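## Task

Read the lot number on the shelf edge beneath each foam block. Every foam block whose number shows up at least twice in the storeroom must end up on the desk, entirely within its edges with nothing overhanging. Any foam block with a unique number must stay on the shelf it started on. The robot must not topple or finish leaning, or the task fails.

## Robot and tools

ROBOT. TidyBot++: a wheeled base (0.54 m long, 0.50 m wide, 0.38 m tall) with one seven-joint arm and a two-finger gripper. There is only one arm, so every argument holds values for that single arm. The shoulder sits 0.12 m ahead of the base centre, 0.68 m up. Cameras: base_camera (fixed on the base, looking forward) and wrist_camera (looks along the hand). The arm begins folded with the hand pointing down. Scene 1 is practice; scene 2 (foam blocks) is the one that counts.

FRAMES. Base frame: origin on the floor below the base centre, x forward, y left, z up, metres. hand_pose and hand_target are given in this frame; the point is midway between the finger pads, the hand's z axis runs out along the fingers, and the fingers close along its y axis. The odometry frame is the base frame as it was at scene start; base_odometry (x, y, heading in rad, left positive, -3.142 to 3.142) counts wheel turns only, so slip shows up as travel.

move. Runs one action; every argument is optional, and a call with no action just reports state and images.
- base: an object of offsets relative to where the base stands when the command begins. translate_m: metres forward (+) or back, -2 to 2. strafe_m: metres left (+) or right, -2 to 2. rotate_rad: radians, counter-clockwise (+) seen from above, -6.3 to 6.3. Combined translate and strafe give one straight-line move.
- joints: absolute angles in radians, by name: joint_1_rad (any angle; positive turns the arm clockwise from above, opposite to heading), joint_2_rad (shoulder, -2.249 to 2.249, 0 = upper arm vertical), joint_3_rad (any angle), joint_4_rad (elbow, -2.579 to 2.579, 0 = straight), joint_5_rad (any angle), joint_6_rad (wrist, -2.099 to 2.099), joint_7_rad (any angle; with hand down, 1.57 opens fingers left/right). gripper_pos is absolute, 0 (open, about 85 mm gap) to 1 (closed). Unbounded joints take the short way, so turn in steps below half a revolution.
- target: one list of seven numbers, an absolute hand pose in the base frame: [x, y, z, qw, qx, qy, qz], metres then a unit quaternion. With target, joints may contain only gripper_pos.
- speeds: caps for this action only; translate_m and strafe_m 0.05 to 0.5 m/s (name only one of them for a combined move), rotate_rad 0.1 to 1.57 rad/s.
- cameras: list of base_camera, wrist_camera or all; [] gives no images.
- blocking: true (default) waits until everything rests; false returns after about 0.5 s while motion continues.
Unknown keys make a call invalid; out-of-range values get it refused, and a refusal cancels the remaining move, wait and finished_scene calls of that reply.

wait(seconds 0 to 10, cameras) lets time pass and reports state. stop(cameras) brakes all running motions. zoom_image(camera, region [x0, y0, x1, y1] in pixels, at most 504 by 504) enlarges part of the latest image; use it to read lot labels. read_manual gives only licence text. finished_scene(scene 1 or 2) ends the scene permanently; the goal must hold without the robot.

RESULT LINES. move: done, or the worst status word. base_status, joint_status, hand_status: done, moving, off_target (rested away from target, may still push), not_followed (arm targets withheld; see pose unreachable or joint command not followed, with cause:), stopped, contact_stop or time_out (unplanned stops that cancel later calls), torque_fault, limit_stop_at_motor_heat. hand_pose is the measured hand; hand_target is where the joint targets would place it. joint_positions, motor_effort (percent of max, peak in brackets), Motor temperatures (one per arm joint), base_tilt (degrees, forward/right positive), on_its_own, earlier move, pictures (image order), ARM HIT, MOTOR HOT, OVER-TEMPERATURE FAULT.

PRACTICAL NOTES. After a target reports done the hand is usually within about 3 cm; correct by adding (wanted minus measured hand_pose) to the previous target. To hold still with a load, resend hand_target, not hand_pose. Loads make the arm sag. A pointing-down hand reaches at most about 0.94 m high, and only near the base. The arm does not avoid furniture and keeps pushing when blocked. A closed gripper reporting done holds nothing; off_target means it grasped something. Fingertips extend about 20 mm past the hand point.

AVOID. Dropping or releasing moving objects, slamming, hard hits or hard pushes, and heavy strain on the gripper (do not squeeze hard on an item still resting on a shelf). Do not drive or turn while the arm is caught on something; do not swing an outstretched arm sideways or reach far over nearby furniture from the folded pose, as the robot can tip. Torque faults freeze the arm for 10 s; motors near 75 °C lose holding power, so avoid long holds at full stretch. Loose objects may occasionally get nudged by outside pushes.

Each tool is called after "Request:" as name(argument=value, ...) on one line, values as JSON.

## Session

Request:
move(joints={"joint_6_rad": -1.9, "joint_4_rad": -2.0})

Scene clock: 2.17 s.
Motor temperatures (°C): [38 35 31 37 40 37 42]
move: done
base_odometry: x=+0.000 y=+0.000 heading=+0.000
base_tilt: forward=-0.4 right=+0.6
base_status: not commanded
joint_positions: joint_1_rad=-0.038 joint_2_rad=-0.374 joint_3_rad=+3.113 joint_4_rad=-2.017 joint_5_rad=-0.004 joint_6_rad=-1.844 joint_7_rad=+1.592 gripper_pos=+0.000
joint_status: all done
motor_effort: joint_1_rad=-1(1) joint_2_rad=-2(2) joint_3_rad=+1(1) joint_4_rad=+15(17) joint_5_rad=+0(1) joint_6_rad=-2(3) joint_7_rad=+0(1)
hand_pose: x=+0.1728 y=+0.0070 z=+0.7578 quat_wxyz=(+0.007, +0.984, +0.042, -0.172) (m; base frame)
hand_target: x=+0.1618 y=+0.0064 z=+0.7674 quat_wxyz=(+0.007, +0.981, +0.042, -0.191) (m; base frame)
hand_status: not commanded
pictures: base_camera, wrist_camera
Images, in order (width x height): base_camera 644x364, wrist_camera 644x476.

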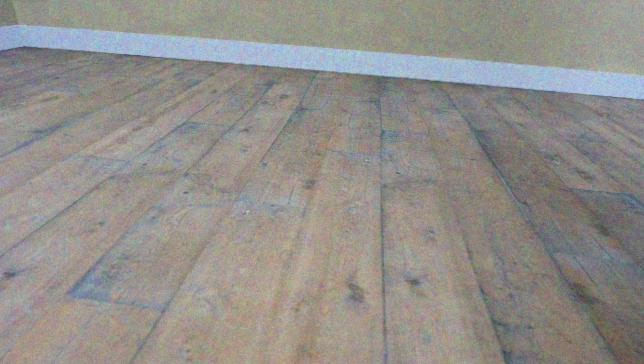

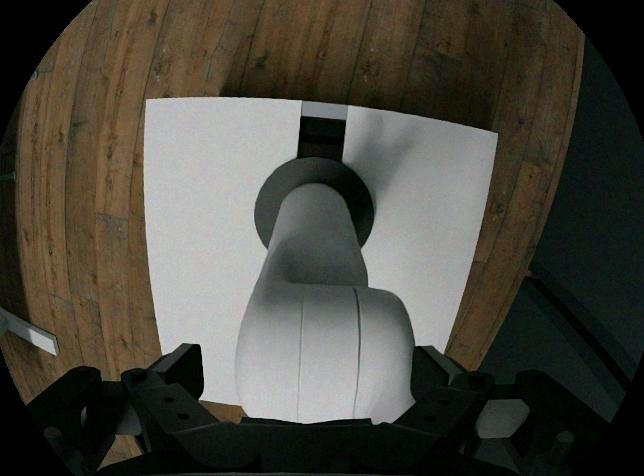

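Request:
move(joints={"joint_2_rad": -0.3, "joint_4_rad": -2.3, "joint_6_rad": 0.2})

Request:
move(base={"rotate_rad": 1.57})

Request:
move(base={"rotate_rad": 1.57})

Request:
move(base={"rotate_rad": 1.57})

Scene clock: 5.03 s.
Motor temperatures (°C): [38 35 31 37 40 37 42]
move: done
base_odometry: x=+0.000 y=+0.000 heading=+0.000
base_tilt: forward=-0.3 right=+0.6
base_status: not commanded
joint_positions: joint_1_rad=-0.038 joint_2_rad=-0.320 joint_3_rad=+3.113 joint_4_rad=-2.272 joint_5_rad=-0.004 joint_6_rad=+0.143 joint_7_rad=+1.592 gripper_pos=+0.000
joint_status: all done
motor_effort: joint_1_rad=+0(1) joint_2_rad=-9(10) joint_3_rad=+1(1) joint_4_rad=+21(22) joint_5_rad=+1(1) joint_6_rad=+8(9) joint_7_rad=+0(1)
hand_pose: x=+0.5794 y=+0.0333 z=+0.8907 quat_wxyz=(-0.011, +0.785, +0.035, +0.618) (m; base frame)
hand_target: x=+0.5822 y=+0.0333 z=+0.8821 quat_wxyz=(-0.012, +0.783, +0.035, +0.621) (m; base frame)
hand_status: not commanded
pictures: base_camera, wrist_camera
Images, in order (width x height): base_camera 644x364, wrist_camera 644x476.

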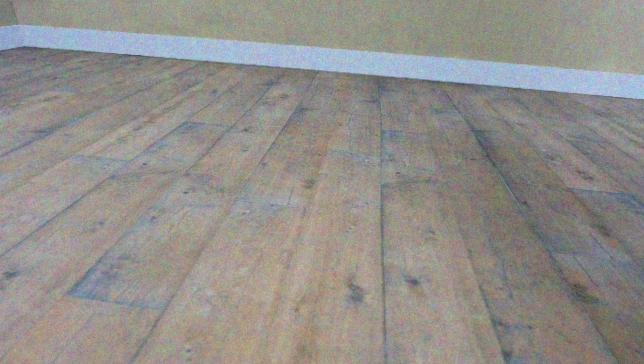

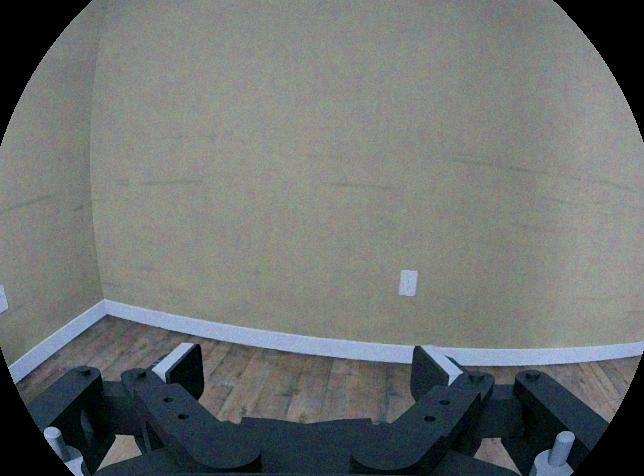

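Scene clock: 7.37 s.
Motor temperatures (°C): [38 35 31 37 40 37 42]
move: done
base_odometry: x=+0.000 y=+0.000 heading=+1.569
base_tilt: forward=-0.4 right=+0.6
base_status: done
joint_positions: joint_1_rad=-0.038 joint_2_rad=-0.316 joint_3_rad=+3.112 joint_4_rad=-2.272 joint_5_rad=-0.004 joint_6_rad=+0.145 joint_7_rad=+1.592 gripper_pos=+0.000
joint_status: not commanded
motor_effort: joint_1_rad=+0(2) joint_2_rad=-10(11) joint_3_rad=+1(2) joint_4_rad=+21(22) joint_5_rad=+1(1) joint_6_rad=+8(9) joint_7_rad=+0(1)
hand_pose: x=+0.5805 y=+0.0340 z=+0.8894 quat_wxyz=(-0.012, +0.786, +0.036, +0.617) (m; base frame)
hand_target: x=+0.5822 y=+0.0333 z=+0.8821 quat_wxyz=(-0.012, +0.783, +0.035, +0.621) (m; base frame)
hand_status: not commanded
pictures: base_camera, wrist_camera
Images, in order (width x height): base_camera 644x364, wrist_camera 644x476.

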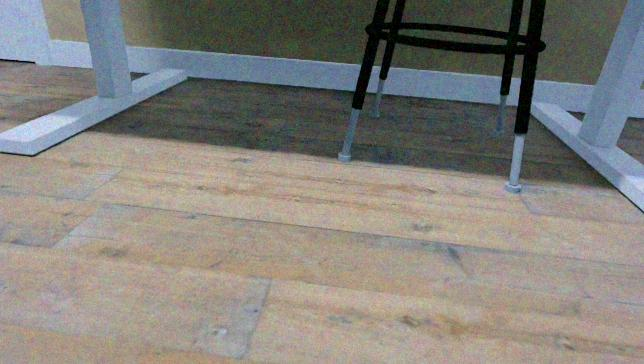

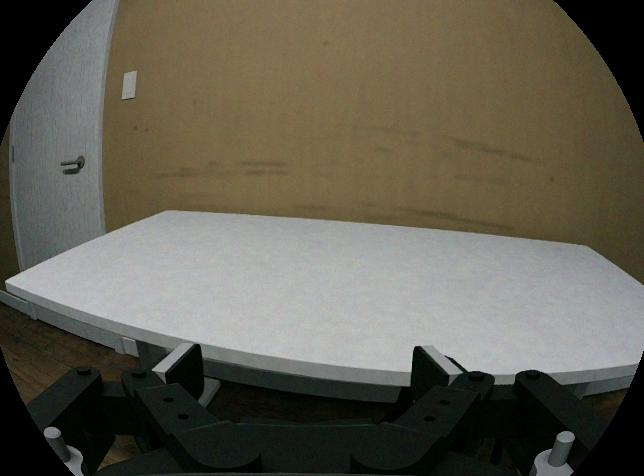

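Scene clock: 9.70 s.
Motor temperatures (°C): [38 35 31 37 40 37 42]
move: done
base_odometry: x=+0.000 y=+0.000 heading=+3.139
base_tilt: forward=-0.4 right=+0.6
base_status: done
joint_positions: joint_1_rad=-0.038 joint_2_rad=-0.315 joint_3_rad=+3.111 joint_4_rad=-2.272 joint_5_rad=-0.004 joint_6_rad=+0.146 joint_7_rad=+1.592 gripper_pos=+0.000
joint_status: not commanded
motor_effort: joint_1_rad=+0(2) joint_2_rad=-9(10) joint_3_rad=+1(2) joint_4_rad=+22(22) joint_5_rad=+1(1) joint_6_rad=+8(9) joint_7_rad=+0(1)
hand_pose: x=+0.5806 y=+0.0344 z=+0.8892 quat_wxyz=(-0.012, +0.786, +0.036, +0.617) (m; base frame)
hand_target: x=+0.5822 y=+0.0333 z=+0.8821 quat_wxyz=(-0.012, +0.783, +0.035, +0.621) (m; base frame)
hand_status: not commanded
pictures: base_camera, wrist_camera
Images, in order (width x height): base_camera 644x364, wrist_camera 644x476.

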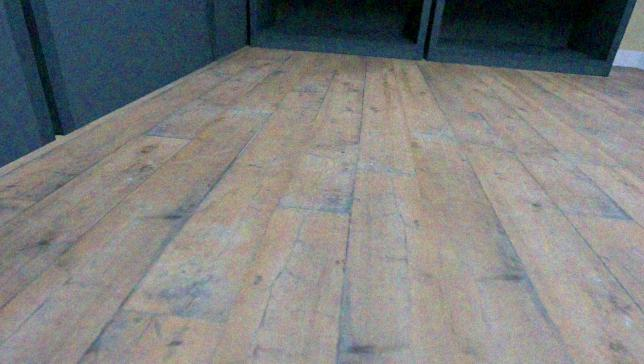

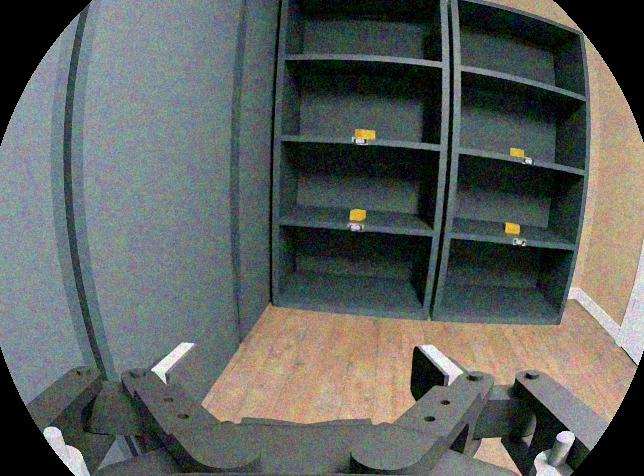

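Scene clock: 12.03 s.
Motor temperatures (°C): [38 35 31 37 40 38 42]
move: done
base_odometry: x=+0.000 y=+0.000 heading=-1.575
base_tilt: forward=-0.4 right=+0.6
base_status: done
joint_positions: joint_1_rad=-0.038 joint_2_rad=-0.315 joint_3_rad=+3.110 joint_4_rad=-2.272 joint_5_rad=-0.004 joint_6_rad=+0.146 joint_7_rad=+1.592 gripper_pos=+0.000
joint_status: not commanded
motor_effort: joint_1_rad=-1(2) joint_2_rad=-10(11) joint_3_rad=+1(3) joint_4_rad=+21(22) joint_5_rad=+1(1) joint_6_rad=+8(9) joint_7_rad=+0(1)
hand_pose: x=+0.5807 y=+0.0346 z=+0.8892 quat_wxyz=(-0.012, +0.786, +0.036, +0.617) (m; base frame)
hand_target: x=+0.5822 y=+0.0333 z=+0.8821 quat_wxyz=(-0.012, +0.783, +0.035, +0.621) (m; base frame)
hand_status: not commanded
pictures: base_camera, wrist_camera
Images, in order (width x height): base_camera 644x364, wrist_camera 644x476.

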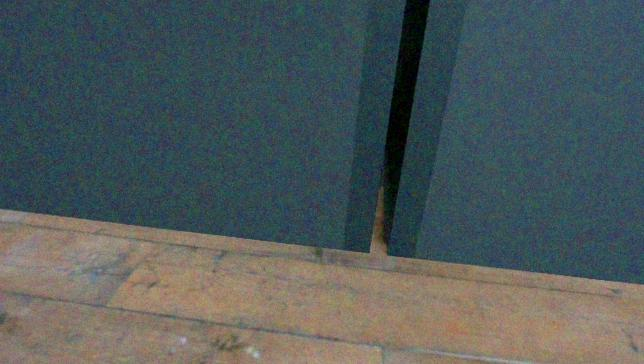

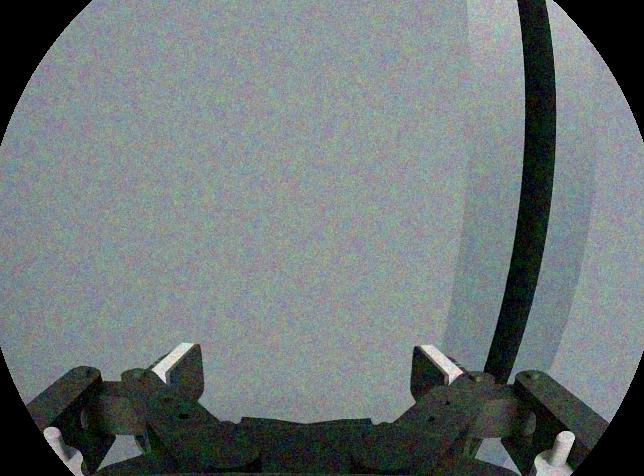

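Request:
move(base={"rotate_rad": -1.57}, cameras=["wrist_camera"])

Request:
move(base={"translate_m": 0.9, "strafe_m": -0.3})

Request:
zoom_image(camera="wrist_camera", region=[280, 80, 440, 280])

Request:
zoom_image(camera="wrist_camera", region=[440, 80, 640, 280])

Scene clock: 14.70 s.
Motor temperatures (°C): [38 35 31 37 40 38 42]
move: done
base_odometry: x=+0.000 y=+0.000 heading=+3.139
base_tilt: forward=-0.3 right=+0.6
base_status: done
joint_positions: joint_1_rad=-0.038 joint_2_rad=-0.315 joint_3_rad=+3.113 joint_4_rad=-2.272 joint_5_rad=-0.004 joint_6_rad=+0.146 joint_7_rad=+1.592 gripper_pos=+0.000
joint_status: not commanded
motor_effort: joint_1_rad=-1(2) joint_2_rad=-9(11) joint_3_rad=+0(3) joint_4_rad=+21(22) joint_5_rad=+1(1) joint_6_rad=+8(9) joint_7_rad=+0(1)
hand_pose: x=+0.5808 y=+0.0334 z=+0.8892 quat_wxyz=(-0.011, +0.786, +0.035, +0.617) (m; base frame)
hand_target: x=+0.5822 y=+0.0333 z=+0.8821 quat_wxyz=(-0.012, +0.783, +0.035, +0.621) (m; base frame)
hand_status: not commanded
pictures: wrist_camera
Images, in order (width x height): wrist_camera 644x476.

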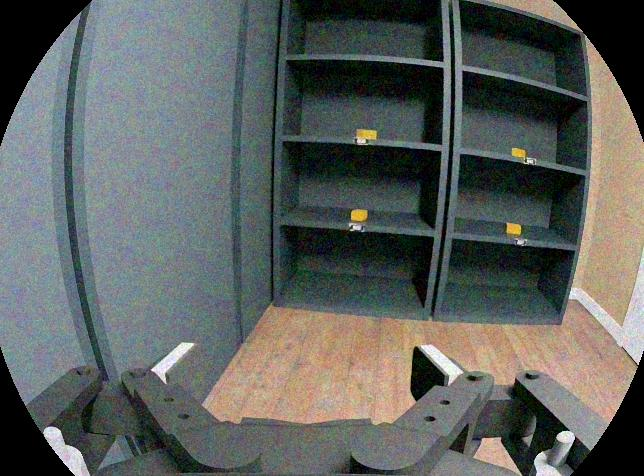

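Scene clock: 17.87 s.
Motor temperatures (°C): [38 35 31 37 40 38 42]
move: done
base_odometry: x=-0.899 y=+0.303 heading=+3.138
base_tilt: forward=-0.3 right=+0.6
base_status: done
joint_positions: joint_1_rad=-0.038 joint_2_rad=-0.310 joint_3_rad=+3.113 joint_4_rad=-2.273 joint_5_rad=-0.004 joint_6_rad=+0.148 joint_7_rad=+1.592 gripper_pos=+0.000
joint_status: not commanded
motor_effort: joint_1_rad=+0(1) joint_2_rad=-9(11) joint_3_rad=+1(2) joint_4_rad=+21(22) joint_5_rad=+1(1) joint_6_rad=+9(9) joint_7_rad=+0(1)
hand_pose: x=+0.5818 y=+0.0334 z=+0.8871 quat_wxyz=(-0.011, +0.787, +0.035, +0.616) (m; base frame)
hand_target: x=+0.5822 y=+0.0333 z=+0.8821 quat_wxyz=(-0.012, +0.783, +0.035, +0.621) (m; base frame)
hand_status: not commanded
pictures: base_camera, wrist_camera
Images, in order (width x height): base_camera 644x364, wrist_camera 644x476.

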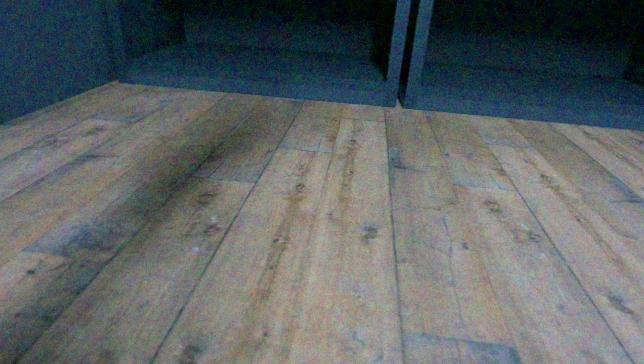

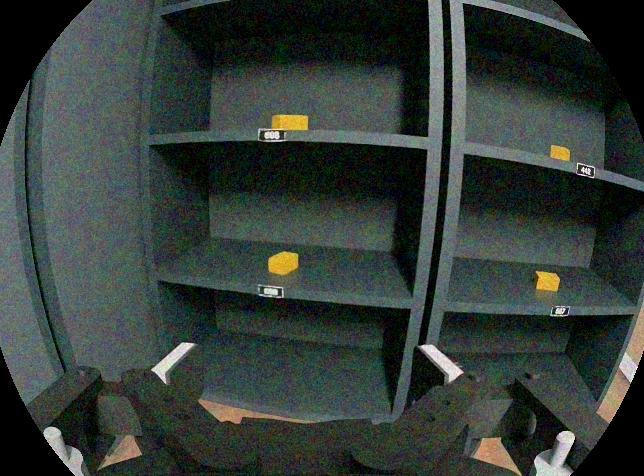

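Scaled by 2.520.

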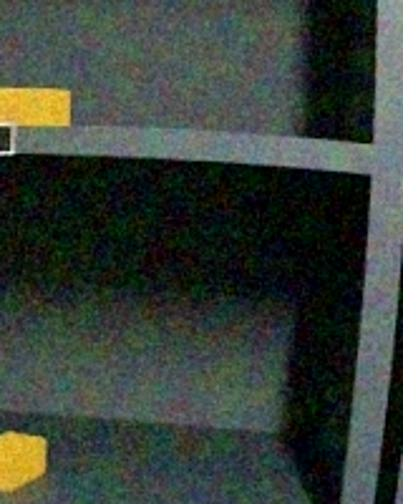

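Scaled by 2.520.

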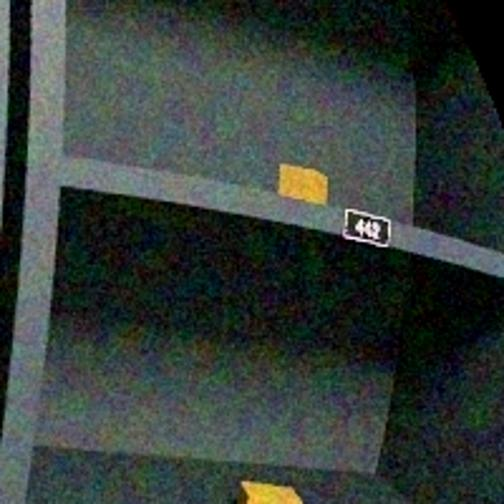

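Request:
zoom_image(camera="wrist_camera", region=[250, 270, 290, 310])

Request:
zoom_image(camera="wrist_camera", region=[252, 115, 292, 155])

Request:
zoom_image(camera="wrist_camera", region=[540, 290, 580, 330])

Request:
zoom_image(camera="wrist_camera", region=[566, 150, 606, 190])

Scaled by 12.600.

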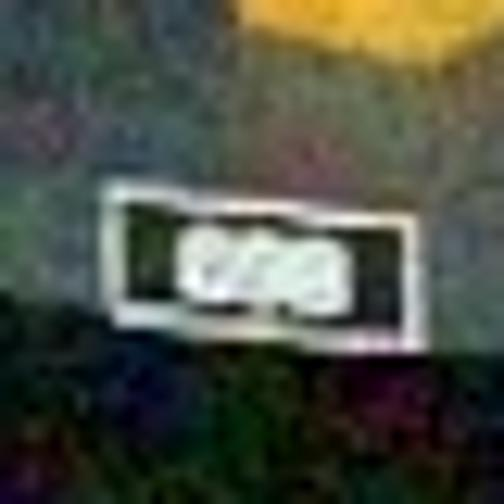

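Scaled by 12.600.

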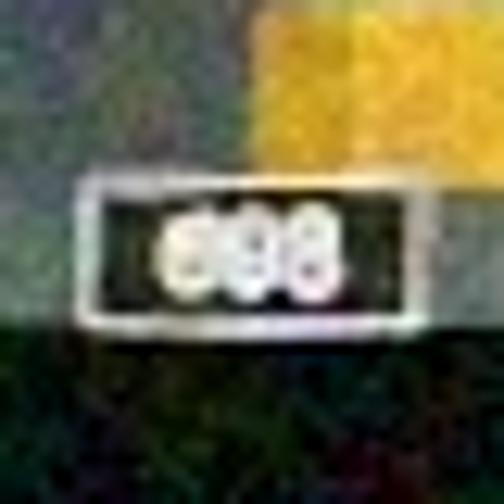

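Scaled by 12.600.

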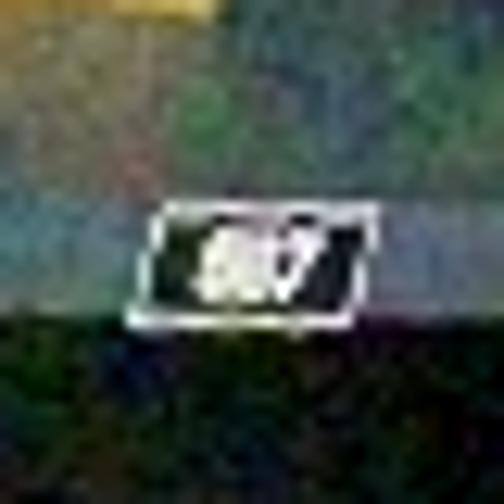

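Scaled by 12.600.

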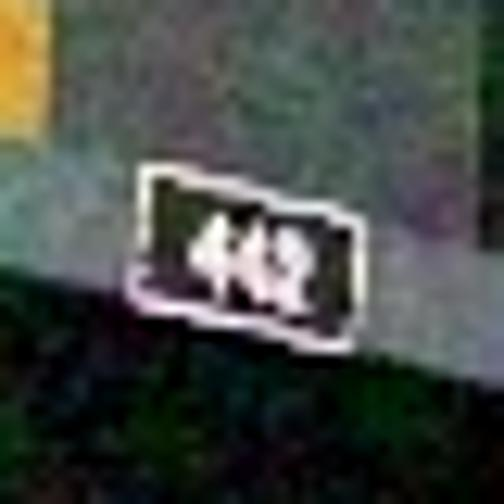

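Request:
move(base={"translate_m": 0.3, "strafe_m": 0.1})

Request:
zoom_image(camera="wrist_camera", region=[160, 60, 320, 220])

Request:
zoom_image(camera="wrist_camera", region=[160, 280, 320, 440])

Request:
move(base={"strafe_m": -0.8})

Request:
zoom_image(camera="wrist_camera", region=[240, 60, 440, 260])

Request:
zoom_image(camera="wrist_camera", region=[240, 260, 440, 460])

Scene clock: 20.40 s.
Motor temperatures (°C): [38 35 31 37 40 38 42]
move: done
base_odometry: x=-1.200 y=+0.204 heading=+3.137
base_tilt: forward=-0.3 right=+0.6
base_status: done
joint_positions: joint_1_rad=-0.038 joint_2_rad=-0.304 joint_3_rad=+3.113 joint_4_rad=-2.273 joint_5_rad=-0.004 joint_6_rad=+0.149 joint_7_rad=+1.592 gripper_pos=+0.000
joint_status: not commanded
motor_effort: joint_1_rad=+0(2) joint_2_rad=-9(12) joint_3_rad=+0(1) joint_4_rad=+21(22) joint_5_rad=+1(1) joint_6_rad=+8(9) joint_7_rad=+0(1)
hand_pose: x=+0.5831 y=+0.0335 z=+0.8843 quat_wxyz=(-0.011, +0.789, +0.035, +0.614) (m; base frame)
hand_target: x=+0.5822 y=+0.0333 z=+0.8821 quat_wxyz=(-0.012, +0.783, +0.035, +0.621) (m; base frame)
hand_status: not commanded
pictures: base_camera, wrist_camera
Images, in order (width x height): base_camera 644x364, wrist_camera 644x476.

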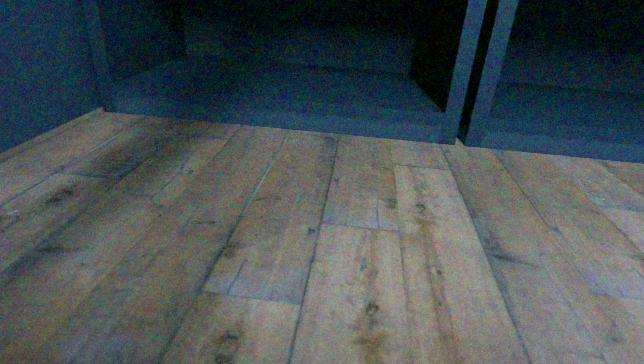

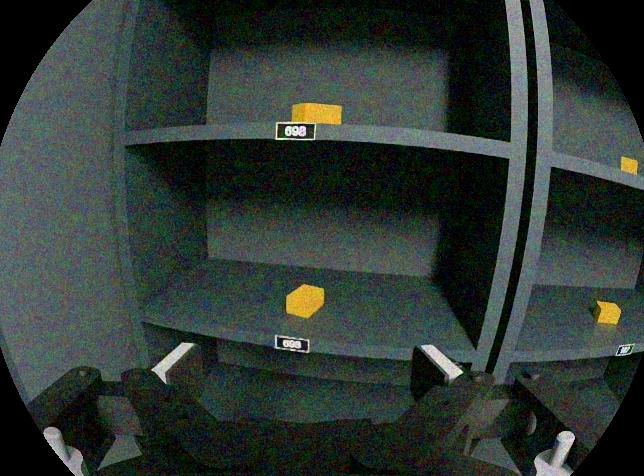

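Scaled by 3.150.

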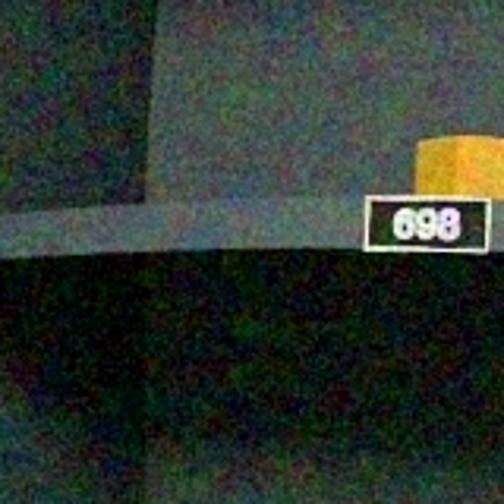

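Scaled by 3.150.

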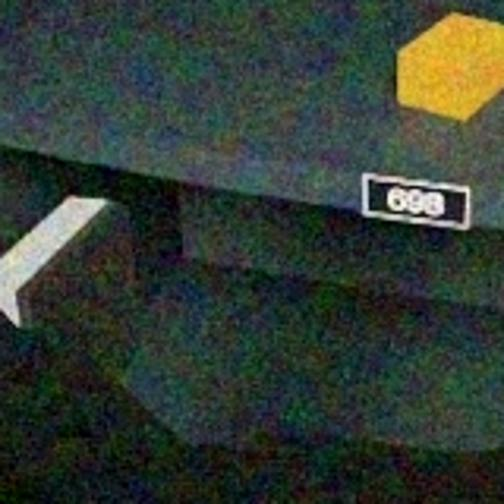

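Scene clock: 23.40 s.
Motor temperatures (°C): [38 35 31 37 40 38 42]
move: done
base_odometry: x=-1.197 y=+1.004 heading=+3.138
base_tilt: forward=-0.3 right=+0.6
base_status: done
joint_positions: joint_1_rad=-0.038 joint_2_rad=-0.304 joint_3_rad=+3.113 joint_4_rad=-2.273 joint_5_rad=-0.004 joint_6_rad=+0.149 joint_7_rad=+1.592 gripper_pos=+0.000
joint_status: not commanded
motor_effort: joint_1_rad=+0(1) joint_2_rad=-9(11) joint_3_rad=+1(2) joint_4_rad=+21(22) joint_5_rad=+1(1) joint_6_rad=+8(9) joint_7_rad=+0(1)
hand_pose: x=+0.5831 y=+0.0336 z=+0.8845 quat_wxyz=(-0.011, +0.789, +0.035, +0.614) (m; base frame)
hand_target: x=+0.5822 y=+0.0333 z=+0.8821 quat_wxyz=(-0.012, +0.783, +0.035, +0.621) (m; base frame)
hand_status: not commanded
pictures: base_camera, wrist_camera
Images, in order (width x height): base_camera 644x364, wrist_camera 644x476.

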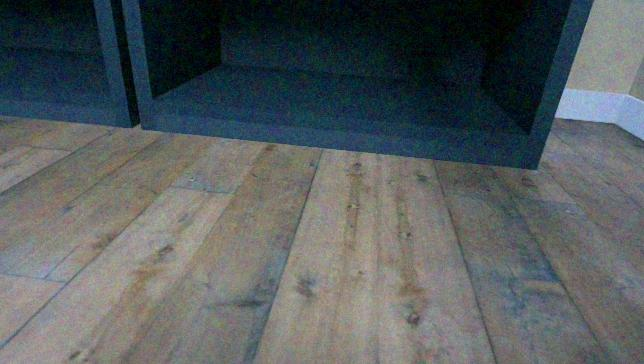

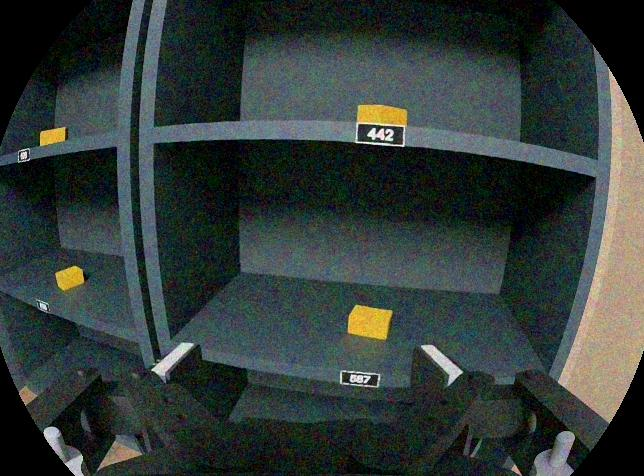

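Scaled by 2.520.

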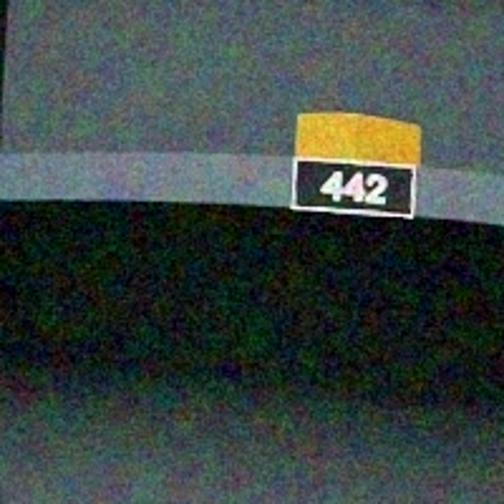

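Scaled by 2.520.

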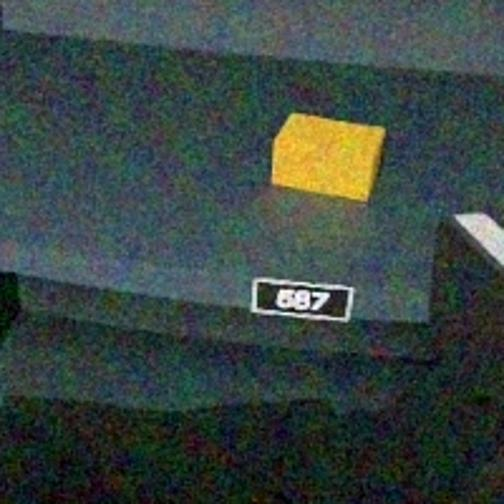

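Request:
zoom_image(camera="wrist_camera", region=[338, 360, 382, 396])

Request:
move(base={"strafe_m": 0.9}, joints={"joint_6_rad": -0.4, "joint_2_rad": -0.4})

Scaled by 11.455.

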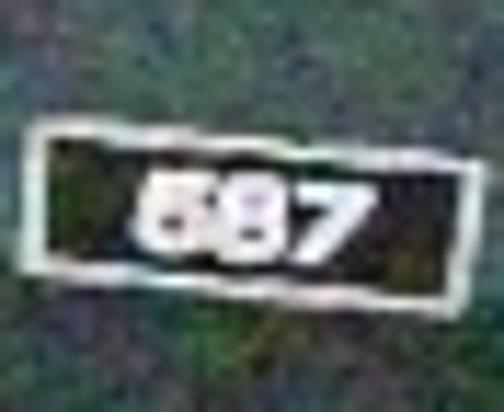

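Scene clock: 27.10 s.
Motor temperatures (°C): [38 35 31 37 40 38 42]
move: done
base_odometry: x=-1.200 y=+0.104 heading=+3.139
base_tilt: forward=-0.3 right=+0.6
base_status: done
joint_positions: joint_1_rad=-0.038 joint_2_rad=-0.389 joint_3_rad=+3.112 joint_4_rad=-2.277 joint_5_rad=-0.004 joint_6_rad=-0.358 joint_7_rad=+1.592 gripper_pos=+0.000
joint_status: all done
motor_effort: joint_1_rad=+0(1) joint_2_rad=-7(11) joint_3_rad=+1(3) joint_4_rad=+20(22) joint_5_rad=+1(1) joint_6_rad=+7(9) joint_7_rad=+0(1)
hand_pose: x=+0.4998 y=+0.0278 z=+0.7785 quat_wxyz=(-0.006, +0.900, +0.040, +0.433) (m; base frame)
hand_target: x=+0.4835 y=+0.0264 z=+0.7601 quat_wxyz=(-0.005, +0.912, +0.040, +0.408) (m; base frame)
hand_status: not commanded
pictures: base_camera, wrist_camera
Images, in order (width x height): base_camera 644x364, wrist_camera 644x476.

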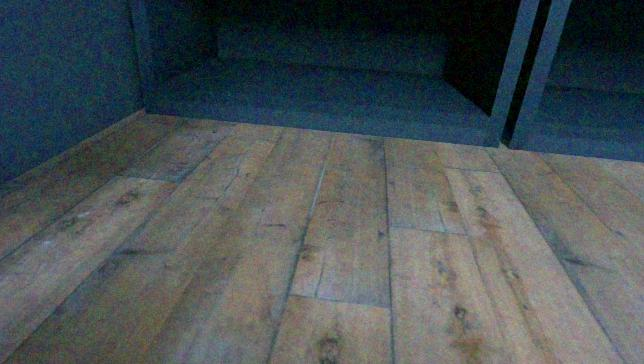

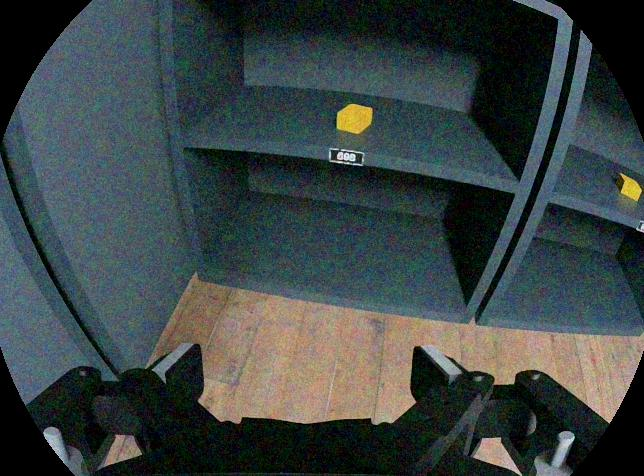

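Request:
zoom_image(camera="wrist_camera", region=[325, 140, 369, 174])

Scaled by 11.455.

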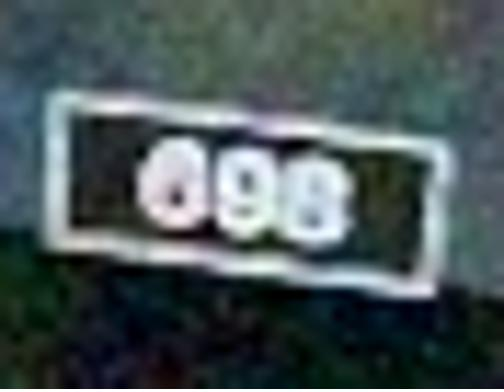

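Request:
move(base={"translate_m": 0.45})

Request:
zoom_image(camera="wrist_camera", region=[220, 0, 520, 250])

Request:
move(joints={"joint_2_rad": -0.3, "joint_6_rad": 0.3})

Request:
zoom_image(camera="wrist_camera", region=[200, 50, 500, 350])

Scene clock: 31.30 s.
Motor temperatures (°C): [38 35 31 37 40 38 42]
move: done
base_odometry: x=-1.650 y=+0.105 heading=+3.140
base_tilt: forward=-0.3 right=+0.6
base_status: done
joint_positions: joint_1_rad=-0.038 joint_2_rad=-0.394 joint_3_rad=+3.112 joint_4_rad=-2.277 joint_5_rad=-0.004 joint_6_rad=-0.358 joint_7_rad=+1.592 gripper_pos=+0.000
joint_status: not commanded
motor_effort: joint_1_rad=-1(1) joint_2_rad=-5(9) joint_3_rad=+1(1) joint_4_rad=+21(22) joint_5_rad=+1(1) joint_6_rad=+7(8) joint_7_rad=+0(1)
hand_pose: x=+0.4993 y=+0.0278 z=+0.7800 quat_wxyz=(-0.006, +0.900, +0.040, +0.435) (m; base frame)
hand_target: x=+0.4835 y=+0.0264 z=+0.7601 quat_wxyz=(-0.005, +0.912, +0.040, +0.408) (m; base frame)
hand_status: not commanded
pictures: base_camera, wrist_camera
Images, in order (width x height): base_camera 644x364, wrist_camera 644x476.

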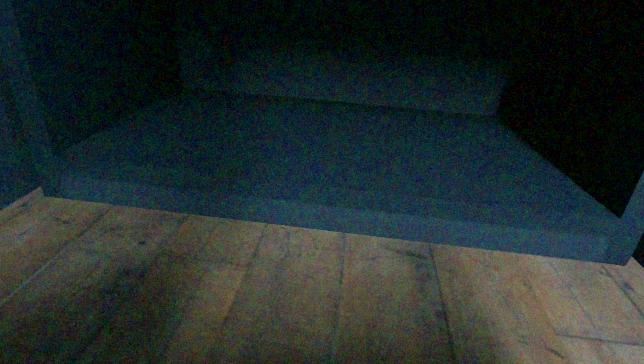

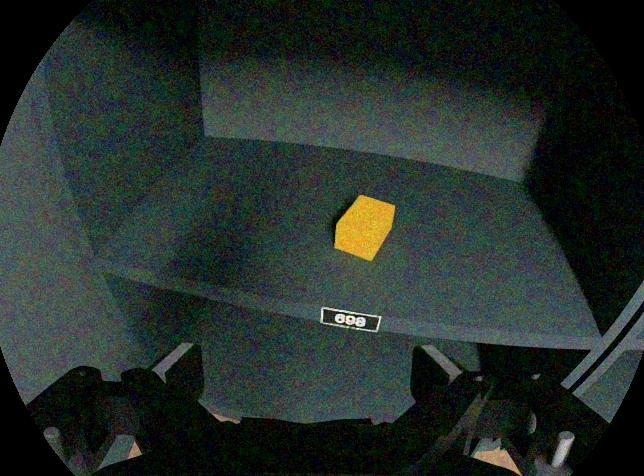

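Scaled by 1.680.

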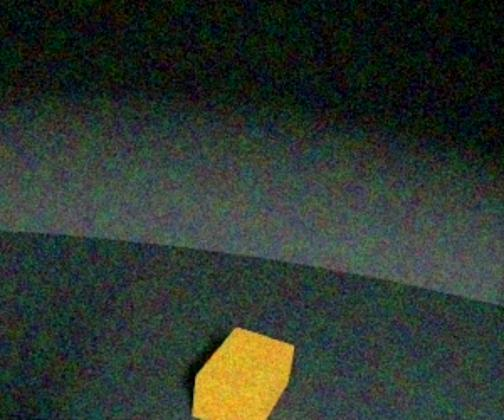

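Scene clock: 32.70 s.
Motor temperatures (°C): [38 35 31 37 40 38 42]
move: done
base_odometry: x=-1.650 y=+0.105 heading=+3.140
base_tilt: forward=-0.3 right=+0.6
base_status: not commanded
joint_positions: joint_1_rad=-0.038 joint_2_rad=-0.318 joint_3_rad=+3.112 joint_4_rad=-2.280 joint_5_rad=-0.004 joint_6_rad=+0.250 joint_7_rad=+1.592 gripper_pos=+0.000
joint_status: all done
motor_effort: joint_1_rad=-1(1) joint_2_rad=-9(10) joint_3_rad=+1(1) joint_4_rad=+21(23) joint_5_rad=+1(1) joint_6_rad=+9(9) joint_7_rad=+0(1)
hand_pose: x=+0.5848 y=+0.0339 z=+0.9173 quat_wxyz=(-0.012, +0.755, +0.034, +0.655) (m; base frame)
hand_target: x=+0.5877 y=+0.0338 z=+0.9127 quat_wxyz=(-0.012, +0.751, +0.033, +0.660) (m; base frame)
hand_status: not commanded
pictures: base_camera, wrist_camera
Images, in order (width x height): base_camera 644x364, wrist_camera 644x476.

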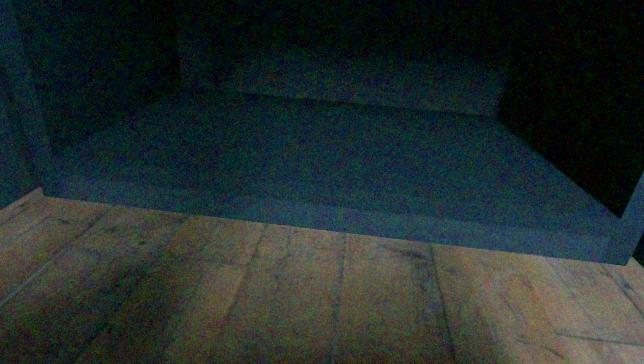

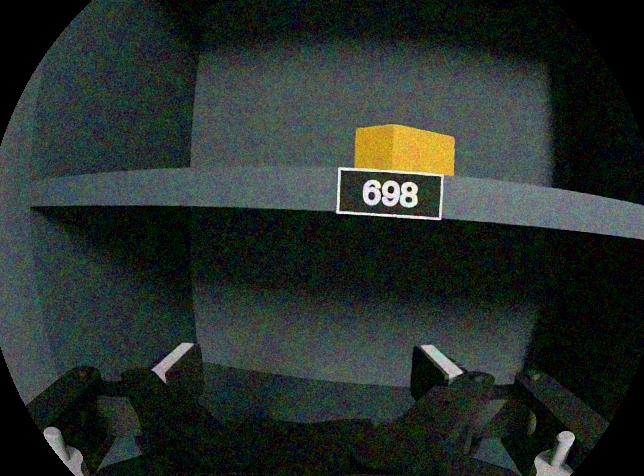

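Scaled by 1.680.

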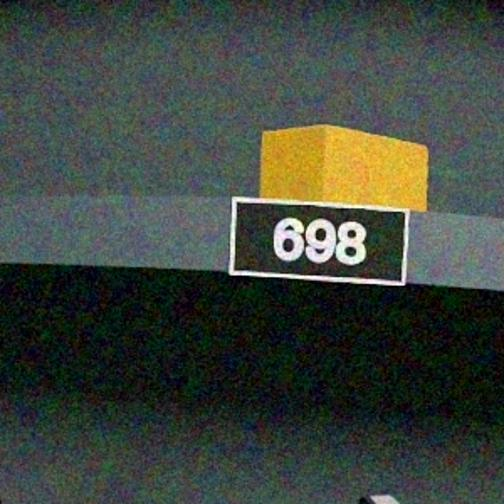

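Request:
move(joints={"joint_2_rad": -0.3, "joint_6_rad": -0.35}, cameras=[])

Request:
move(target=[0.72, 0.08, 0.65, 0.096, 0.883, -0.207, 0.412])

Scene clock: 34.53 s.
Motor temperatures (°C): [38 35 31 37 40 38 42]
move: done
base_odometry: x=-1.650 y=+0.105 heading=+3.140
base_tilt: forward=-0.3 right=+0.6
base_status: not commanded
joint_positions: joint_1_rad=-0.038 joint_2_rad=-0.315 joint_3_rad=+3.112 joint_4_rad=-2.284 joint_5_rad=-0.004 joint_6_rad=-0.311 joint_7_rad=+1.592 gripper_pos=+0.000
joint_status: all done
motor_effort: joint_1_rad=-1(1) joint_2_rad=-9(10) joint_3_rad=+1(1) joint_4_rad=+19(22) joint_5_rad=+1(1) joint_6_rad=+7(9) joint_7_rad=+0(1)
hand_pose: x=+0.5134 y=+0.0285 z=+0.7571 quat_wxyz=(-0.007, +0.908, +0.040, +0.418) (m; base frame)
hand_target: x=+0.5007 y=+0.0274 z=+0.7340 quat_wxyz=(-0.006, +0.922, +0.040, +0.385) (m; base frame)
hand_status: not commanded
pictures: none
No camera images: "cameras" was empty.

Scene clock: 37.60 s.
Motor temperatures (°C): [38 35 31 37 40 38 42]
move: done
base_odometry: x=-1.650 y=+0.105 heading=+3.140
base_tilt: forward=-0.3 right=+0.6
base_status: not commanded
joint_positions: joint_1_rad=-1.139 joint_2_rad=+0.673 joint_3_rad=+4.255 joint_4_rad=-1.854 joint_5_rad=-0.114 joint_6_rad=-0.232 joint_7_rad=+0.830 gripper_pos=+0.000
joint_status: not commanded
motor_effort: joint_1_rad=-1(2) joint_2_rad=-26(34) joint_3_rad=+12(12) joint_4_rad=+14(21) joint_5_rad=+2(2) joint_6_rad=+6(8) joint_7_rad=+0(1)
hand_pose: x=+0.7240 y=+0.0790 z=+0.6531 quat_wxyz=(+0.073, +0.879, -0.217, +0.419) (m; base frame)
hand_target: x=+0.7200 y=+0.0800 z=+0.6500 quat_wxyz=(+0.096, +0.882, -0.207, +0.412) (m; base frame)
hand_status: done (0.005 m and 3.0 deg from the pose sent, 0.238 m and 30.9 deg at the start)
pictures: base_camera, wrist_camera
Images, in order (width x height): base_camera 644x364, wrist_camera 644x476.

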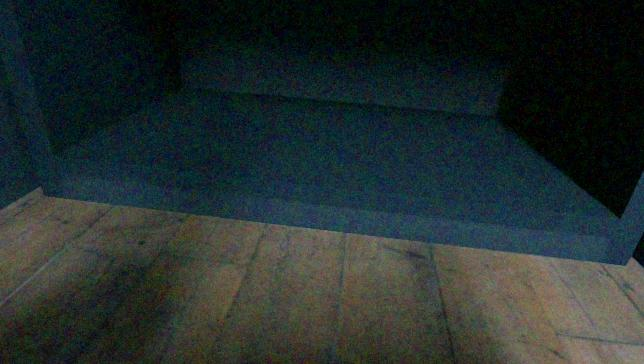

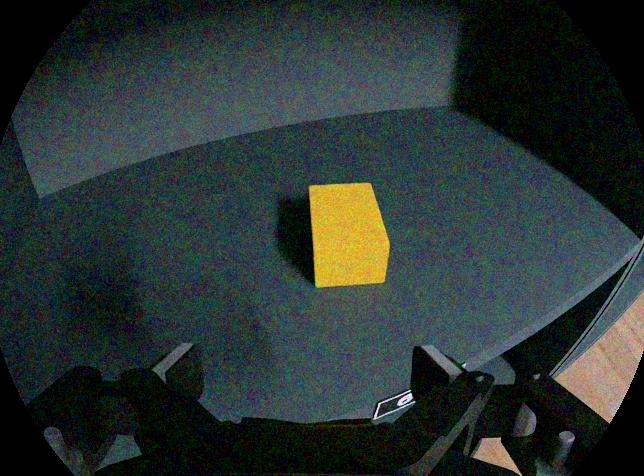

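Request:
move(target=[0.83, -0.005, 0.625, 0.096, 0.883, -0.207, 0.412])

Request:
move(target=[0.89, -0.028, 0.575, 0.096, 0.883, -0.207, 0.412])

Scene clock: 39.80 s.
Motor temperatures (°C): [38 35 31 37 40 38 42]
move: done
base_odometry: x=-1.650 y=+0.105 heading=+3.140
base_tilt: forward=-0.3 right=+0.6
base_status: not commanded
joint_positions: joint_1_rad=-0.689 joint_2_rad=+0.737 joint_3_rad=+3.981 joint_4_rad=-1.603 joint_5_rad=-0.114 joint_6_rad=-0.232 joint_7_rad=+0.915 gripper_pos=+0.000
joint_status: not commanded
motor_effort: joint_1_rad=+0(2) joint_2_rad=-34(35) joint_3_rad=+11(12) joint_4_rad=+16(16) joint_5_rad=+2(2) joint_6_rad=+6(6) joint_7_rad=+0(0)
hand_pose: x=+0.8232 y=-0.0094 z=+0.6393 quat_wxyz=(+0.078, +0.872, -0.243, +0.418) (m; base frame)
hand_target: x=+0.8300 y=-0.0050 z=+0.6250 quat_wxyz=(+0.096, +0.882, -0.207, +0.412) (m; base frame)
hand_status: done (0.016 m and 4.8 deg from the pose sent, 0.138 m and 3.0 deg at the start)
pictures: base_camera, wrist_camera
Images, in order (width x height): base_camera 644x364, wrist_camera 644x476.

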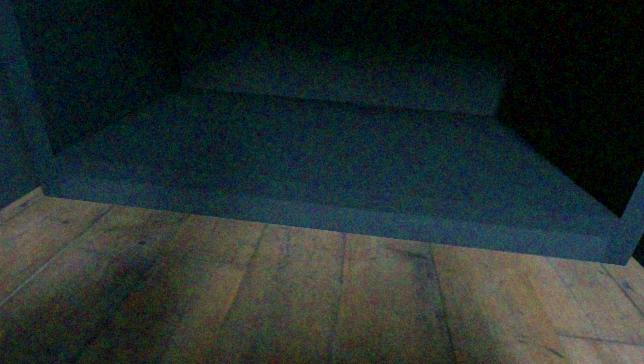

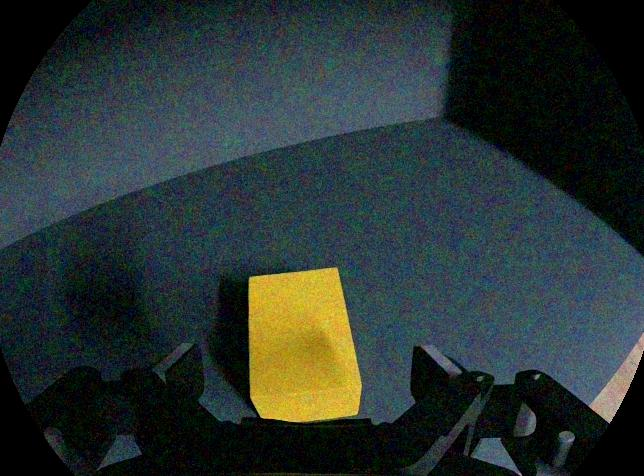

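Scene clock: 41.23 s.
Motor temperatures (°C): [38 35 31 37 40 38 42]
move: done
base_odometry: x=-1.650 y=+0.105 heading=+3.140
base_tilt: forward=-0.3 right=+0.6
base_status: not commanded
joint_positions: joint_1_rad=-0.524 joint_2_rad=+0.899 joint_3_rad=+3.878 joint_4_rad=-1.419 joint_5_rad=-0.114 joint_6_rad=-0.232 joint_7_rad=+0.945 gripper_pos=+0.000
joint_status: not commanded
motor_effort: joint_1_rad=+0(2) joint_2_rad=-40(43) joint_3_rad=+11(11) joint_4_rad=+15(16) joint_5_rad=+2(2) joint_6_rad=+6(6) joint_7_rad=+0(1)
hand_pose: x=+0.8822 y=-0.0358 z=+0.5867 quat_wxyz=(+0.099, +0.878, -0.223, +0.412) (m; base frame)
hand_target: x=+0.8900 y=-0.0280 z=+0.5750 quat_wxyz=(+0.096, +0.882, -0.207, +0.412) (m; base frame)
hand_status: done (0.016 m and 1.9 deg from the pose sent, 0.095 m and 4.8 deg at the start)
pictures: base_camera, wrist_camera
Images, in order (width x height): base_camera 644x364, wrist_camera 644x476.

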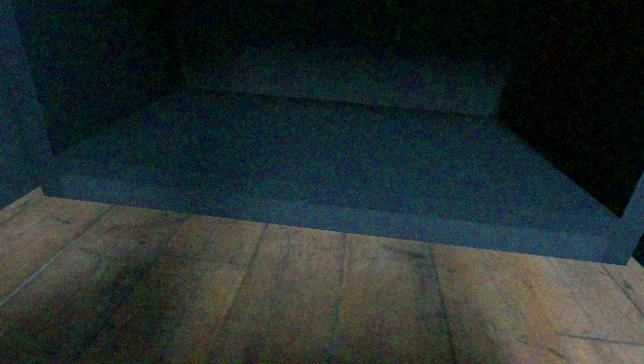

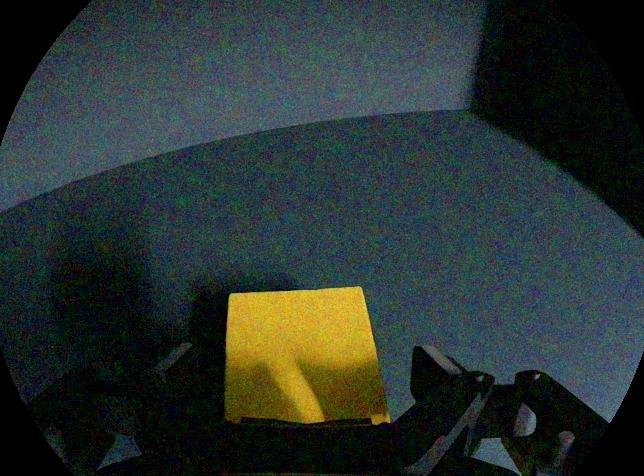

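Request:
move(target=[0.893, -0.021, 0.552, 0.096, 0.883, -0.207, 0.412])

Request:
move(joints={"gripper_pos": 0.55})

Scene clock: 42.33 s.
Motor temperatures (°C): [38 35 31 37 40 38 42]
move: done
base_odometry: x=-1.650 y=+0.105 heading=+3.140
base_tilt: forward=-0.3 right=+0.6
base_status: not commanded
joint_positions: joint_1_rad=-0.524 joint_2_rad=+0.944 joint_3_rad=+3.878 joint_4_rad=-1.412 joint_5_rad=-0.129 joint_6_rad=-0.227 joint_7_rad=+0.949 gripper_pos=+0.000
joint_status: not commanded
motor_effort: joint_1_rad=-1(1) joint_2_rad=-41(43) joint_3_rad=+11(12) joint_4_rad=+14(15) joint_5_rad=+2(2) joint_6_rad=+5(6) joint_7_rad=+0(0)
hand_pose: x=+0.8820 y=-0.0350 z=+0.5612 quat_wxyz=(+0.107, +0.883, -0.218, +0.402) (m; base frame)
hand_target: x=+0.8930 y=-0.0210 z=+0.5520 quat_wxyz=(+0.096, +0.882, -0.207, +0.412) (m; base frame)
hand_status: done (0.020 m and 2.1 deg from the pose sent, 0.039 m and 1.9 deg at the start)
pictures: base_camera, wrist_camera
Images, in order (width x height): base_camera 644x364, wrist_camera 644x476.

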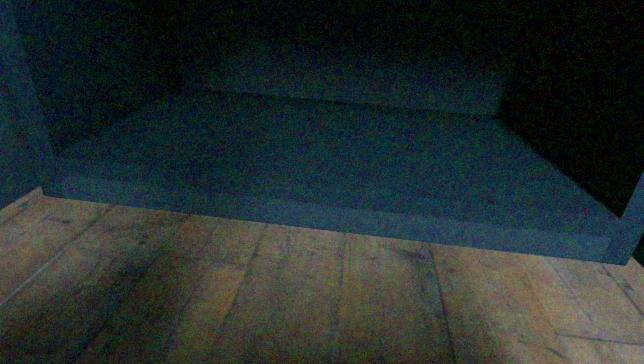

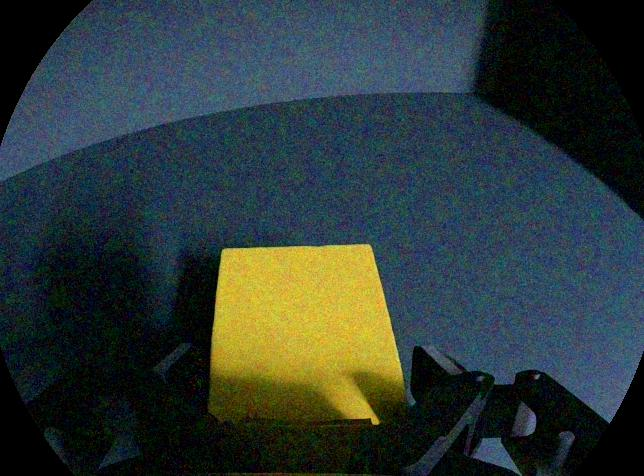

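Scene clock: 43.17 s.
Motor temperatures (°C): [38 35 31 37 40 38 42]
move: off_target
base_odometry: x=-1.650 y=+0.105 heading=+3.140
base_tilt: forward=-0.3 right=+0.6
base_status: not commanded
joint_positions: joint_1_rad=-0.524 joint_2_rad=+0.942 joint_3_rad=+3.878 joint_4_rad=-1.409 joint_5_rad=-0.129 joint_6_rad=-0.226 joint_7_rad=+0.949 gripper_pos=+0.363
joint_status: gripper_pos off_target (ended at +0.363, target +0.550)
motor_effort: joint_1_rad=+0(1) joint_2_rad=-39(41) joint_3_rad=+10(11) joint_4_rad=+13(15) joint_5_rad=+2(2) joint_6_rad=+5(6) joint_7_rad=+0(0)
hand_pose: x=+0.8836 y=-0.0340 z=+0.5639 quat_wxyz=(+0.106, +0.882, -0.218, +0.405) (m; base frame)
hand_target: x=+0.8930 y=-0.0210 z=+0.5520 quat_wxyz=(+0.096, +0.882, -0.207, +0.412) (m; base frame)
hand_status: not commanded
pictures: base_camera, wrist_camera
Images, in order (width x height): base_camera 644x364, wrist_camera 644x476.

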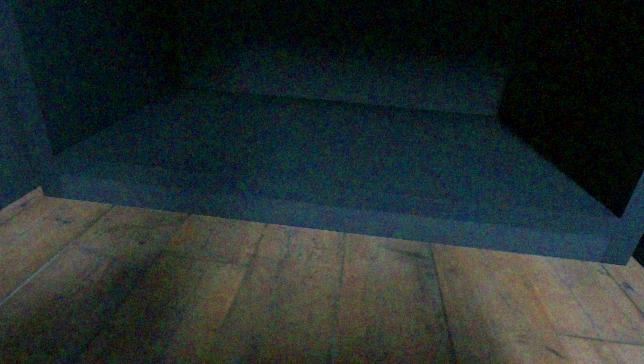

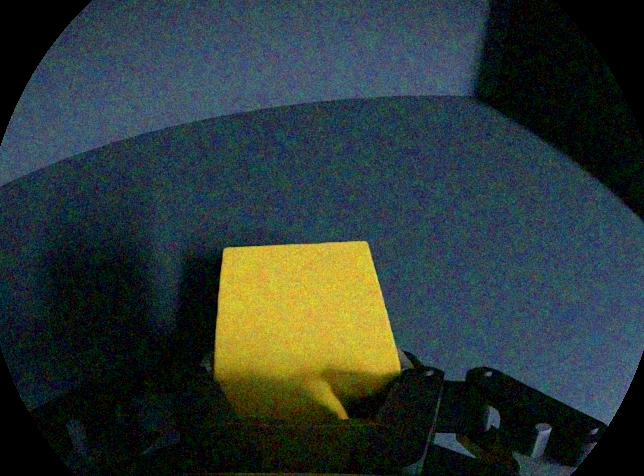

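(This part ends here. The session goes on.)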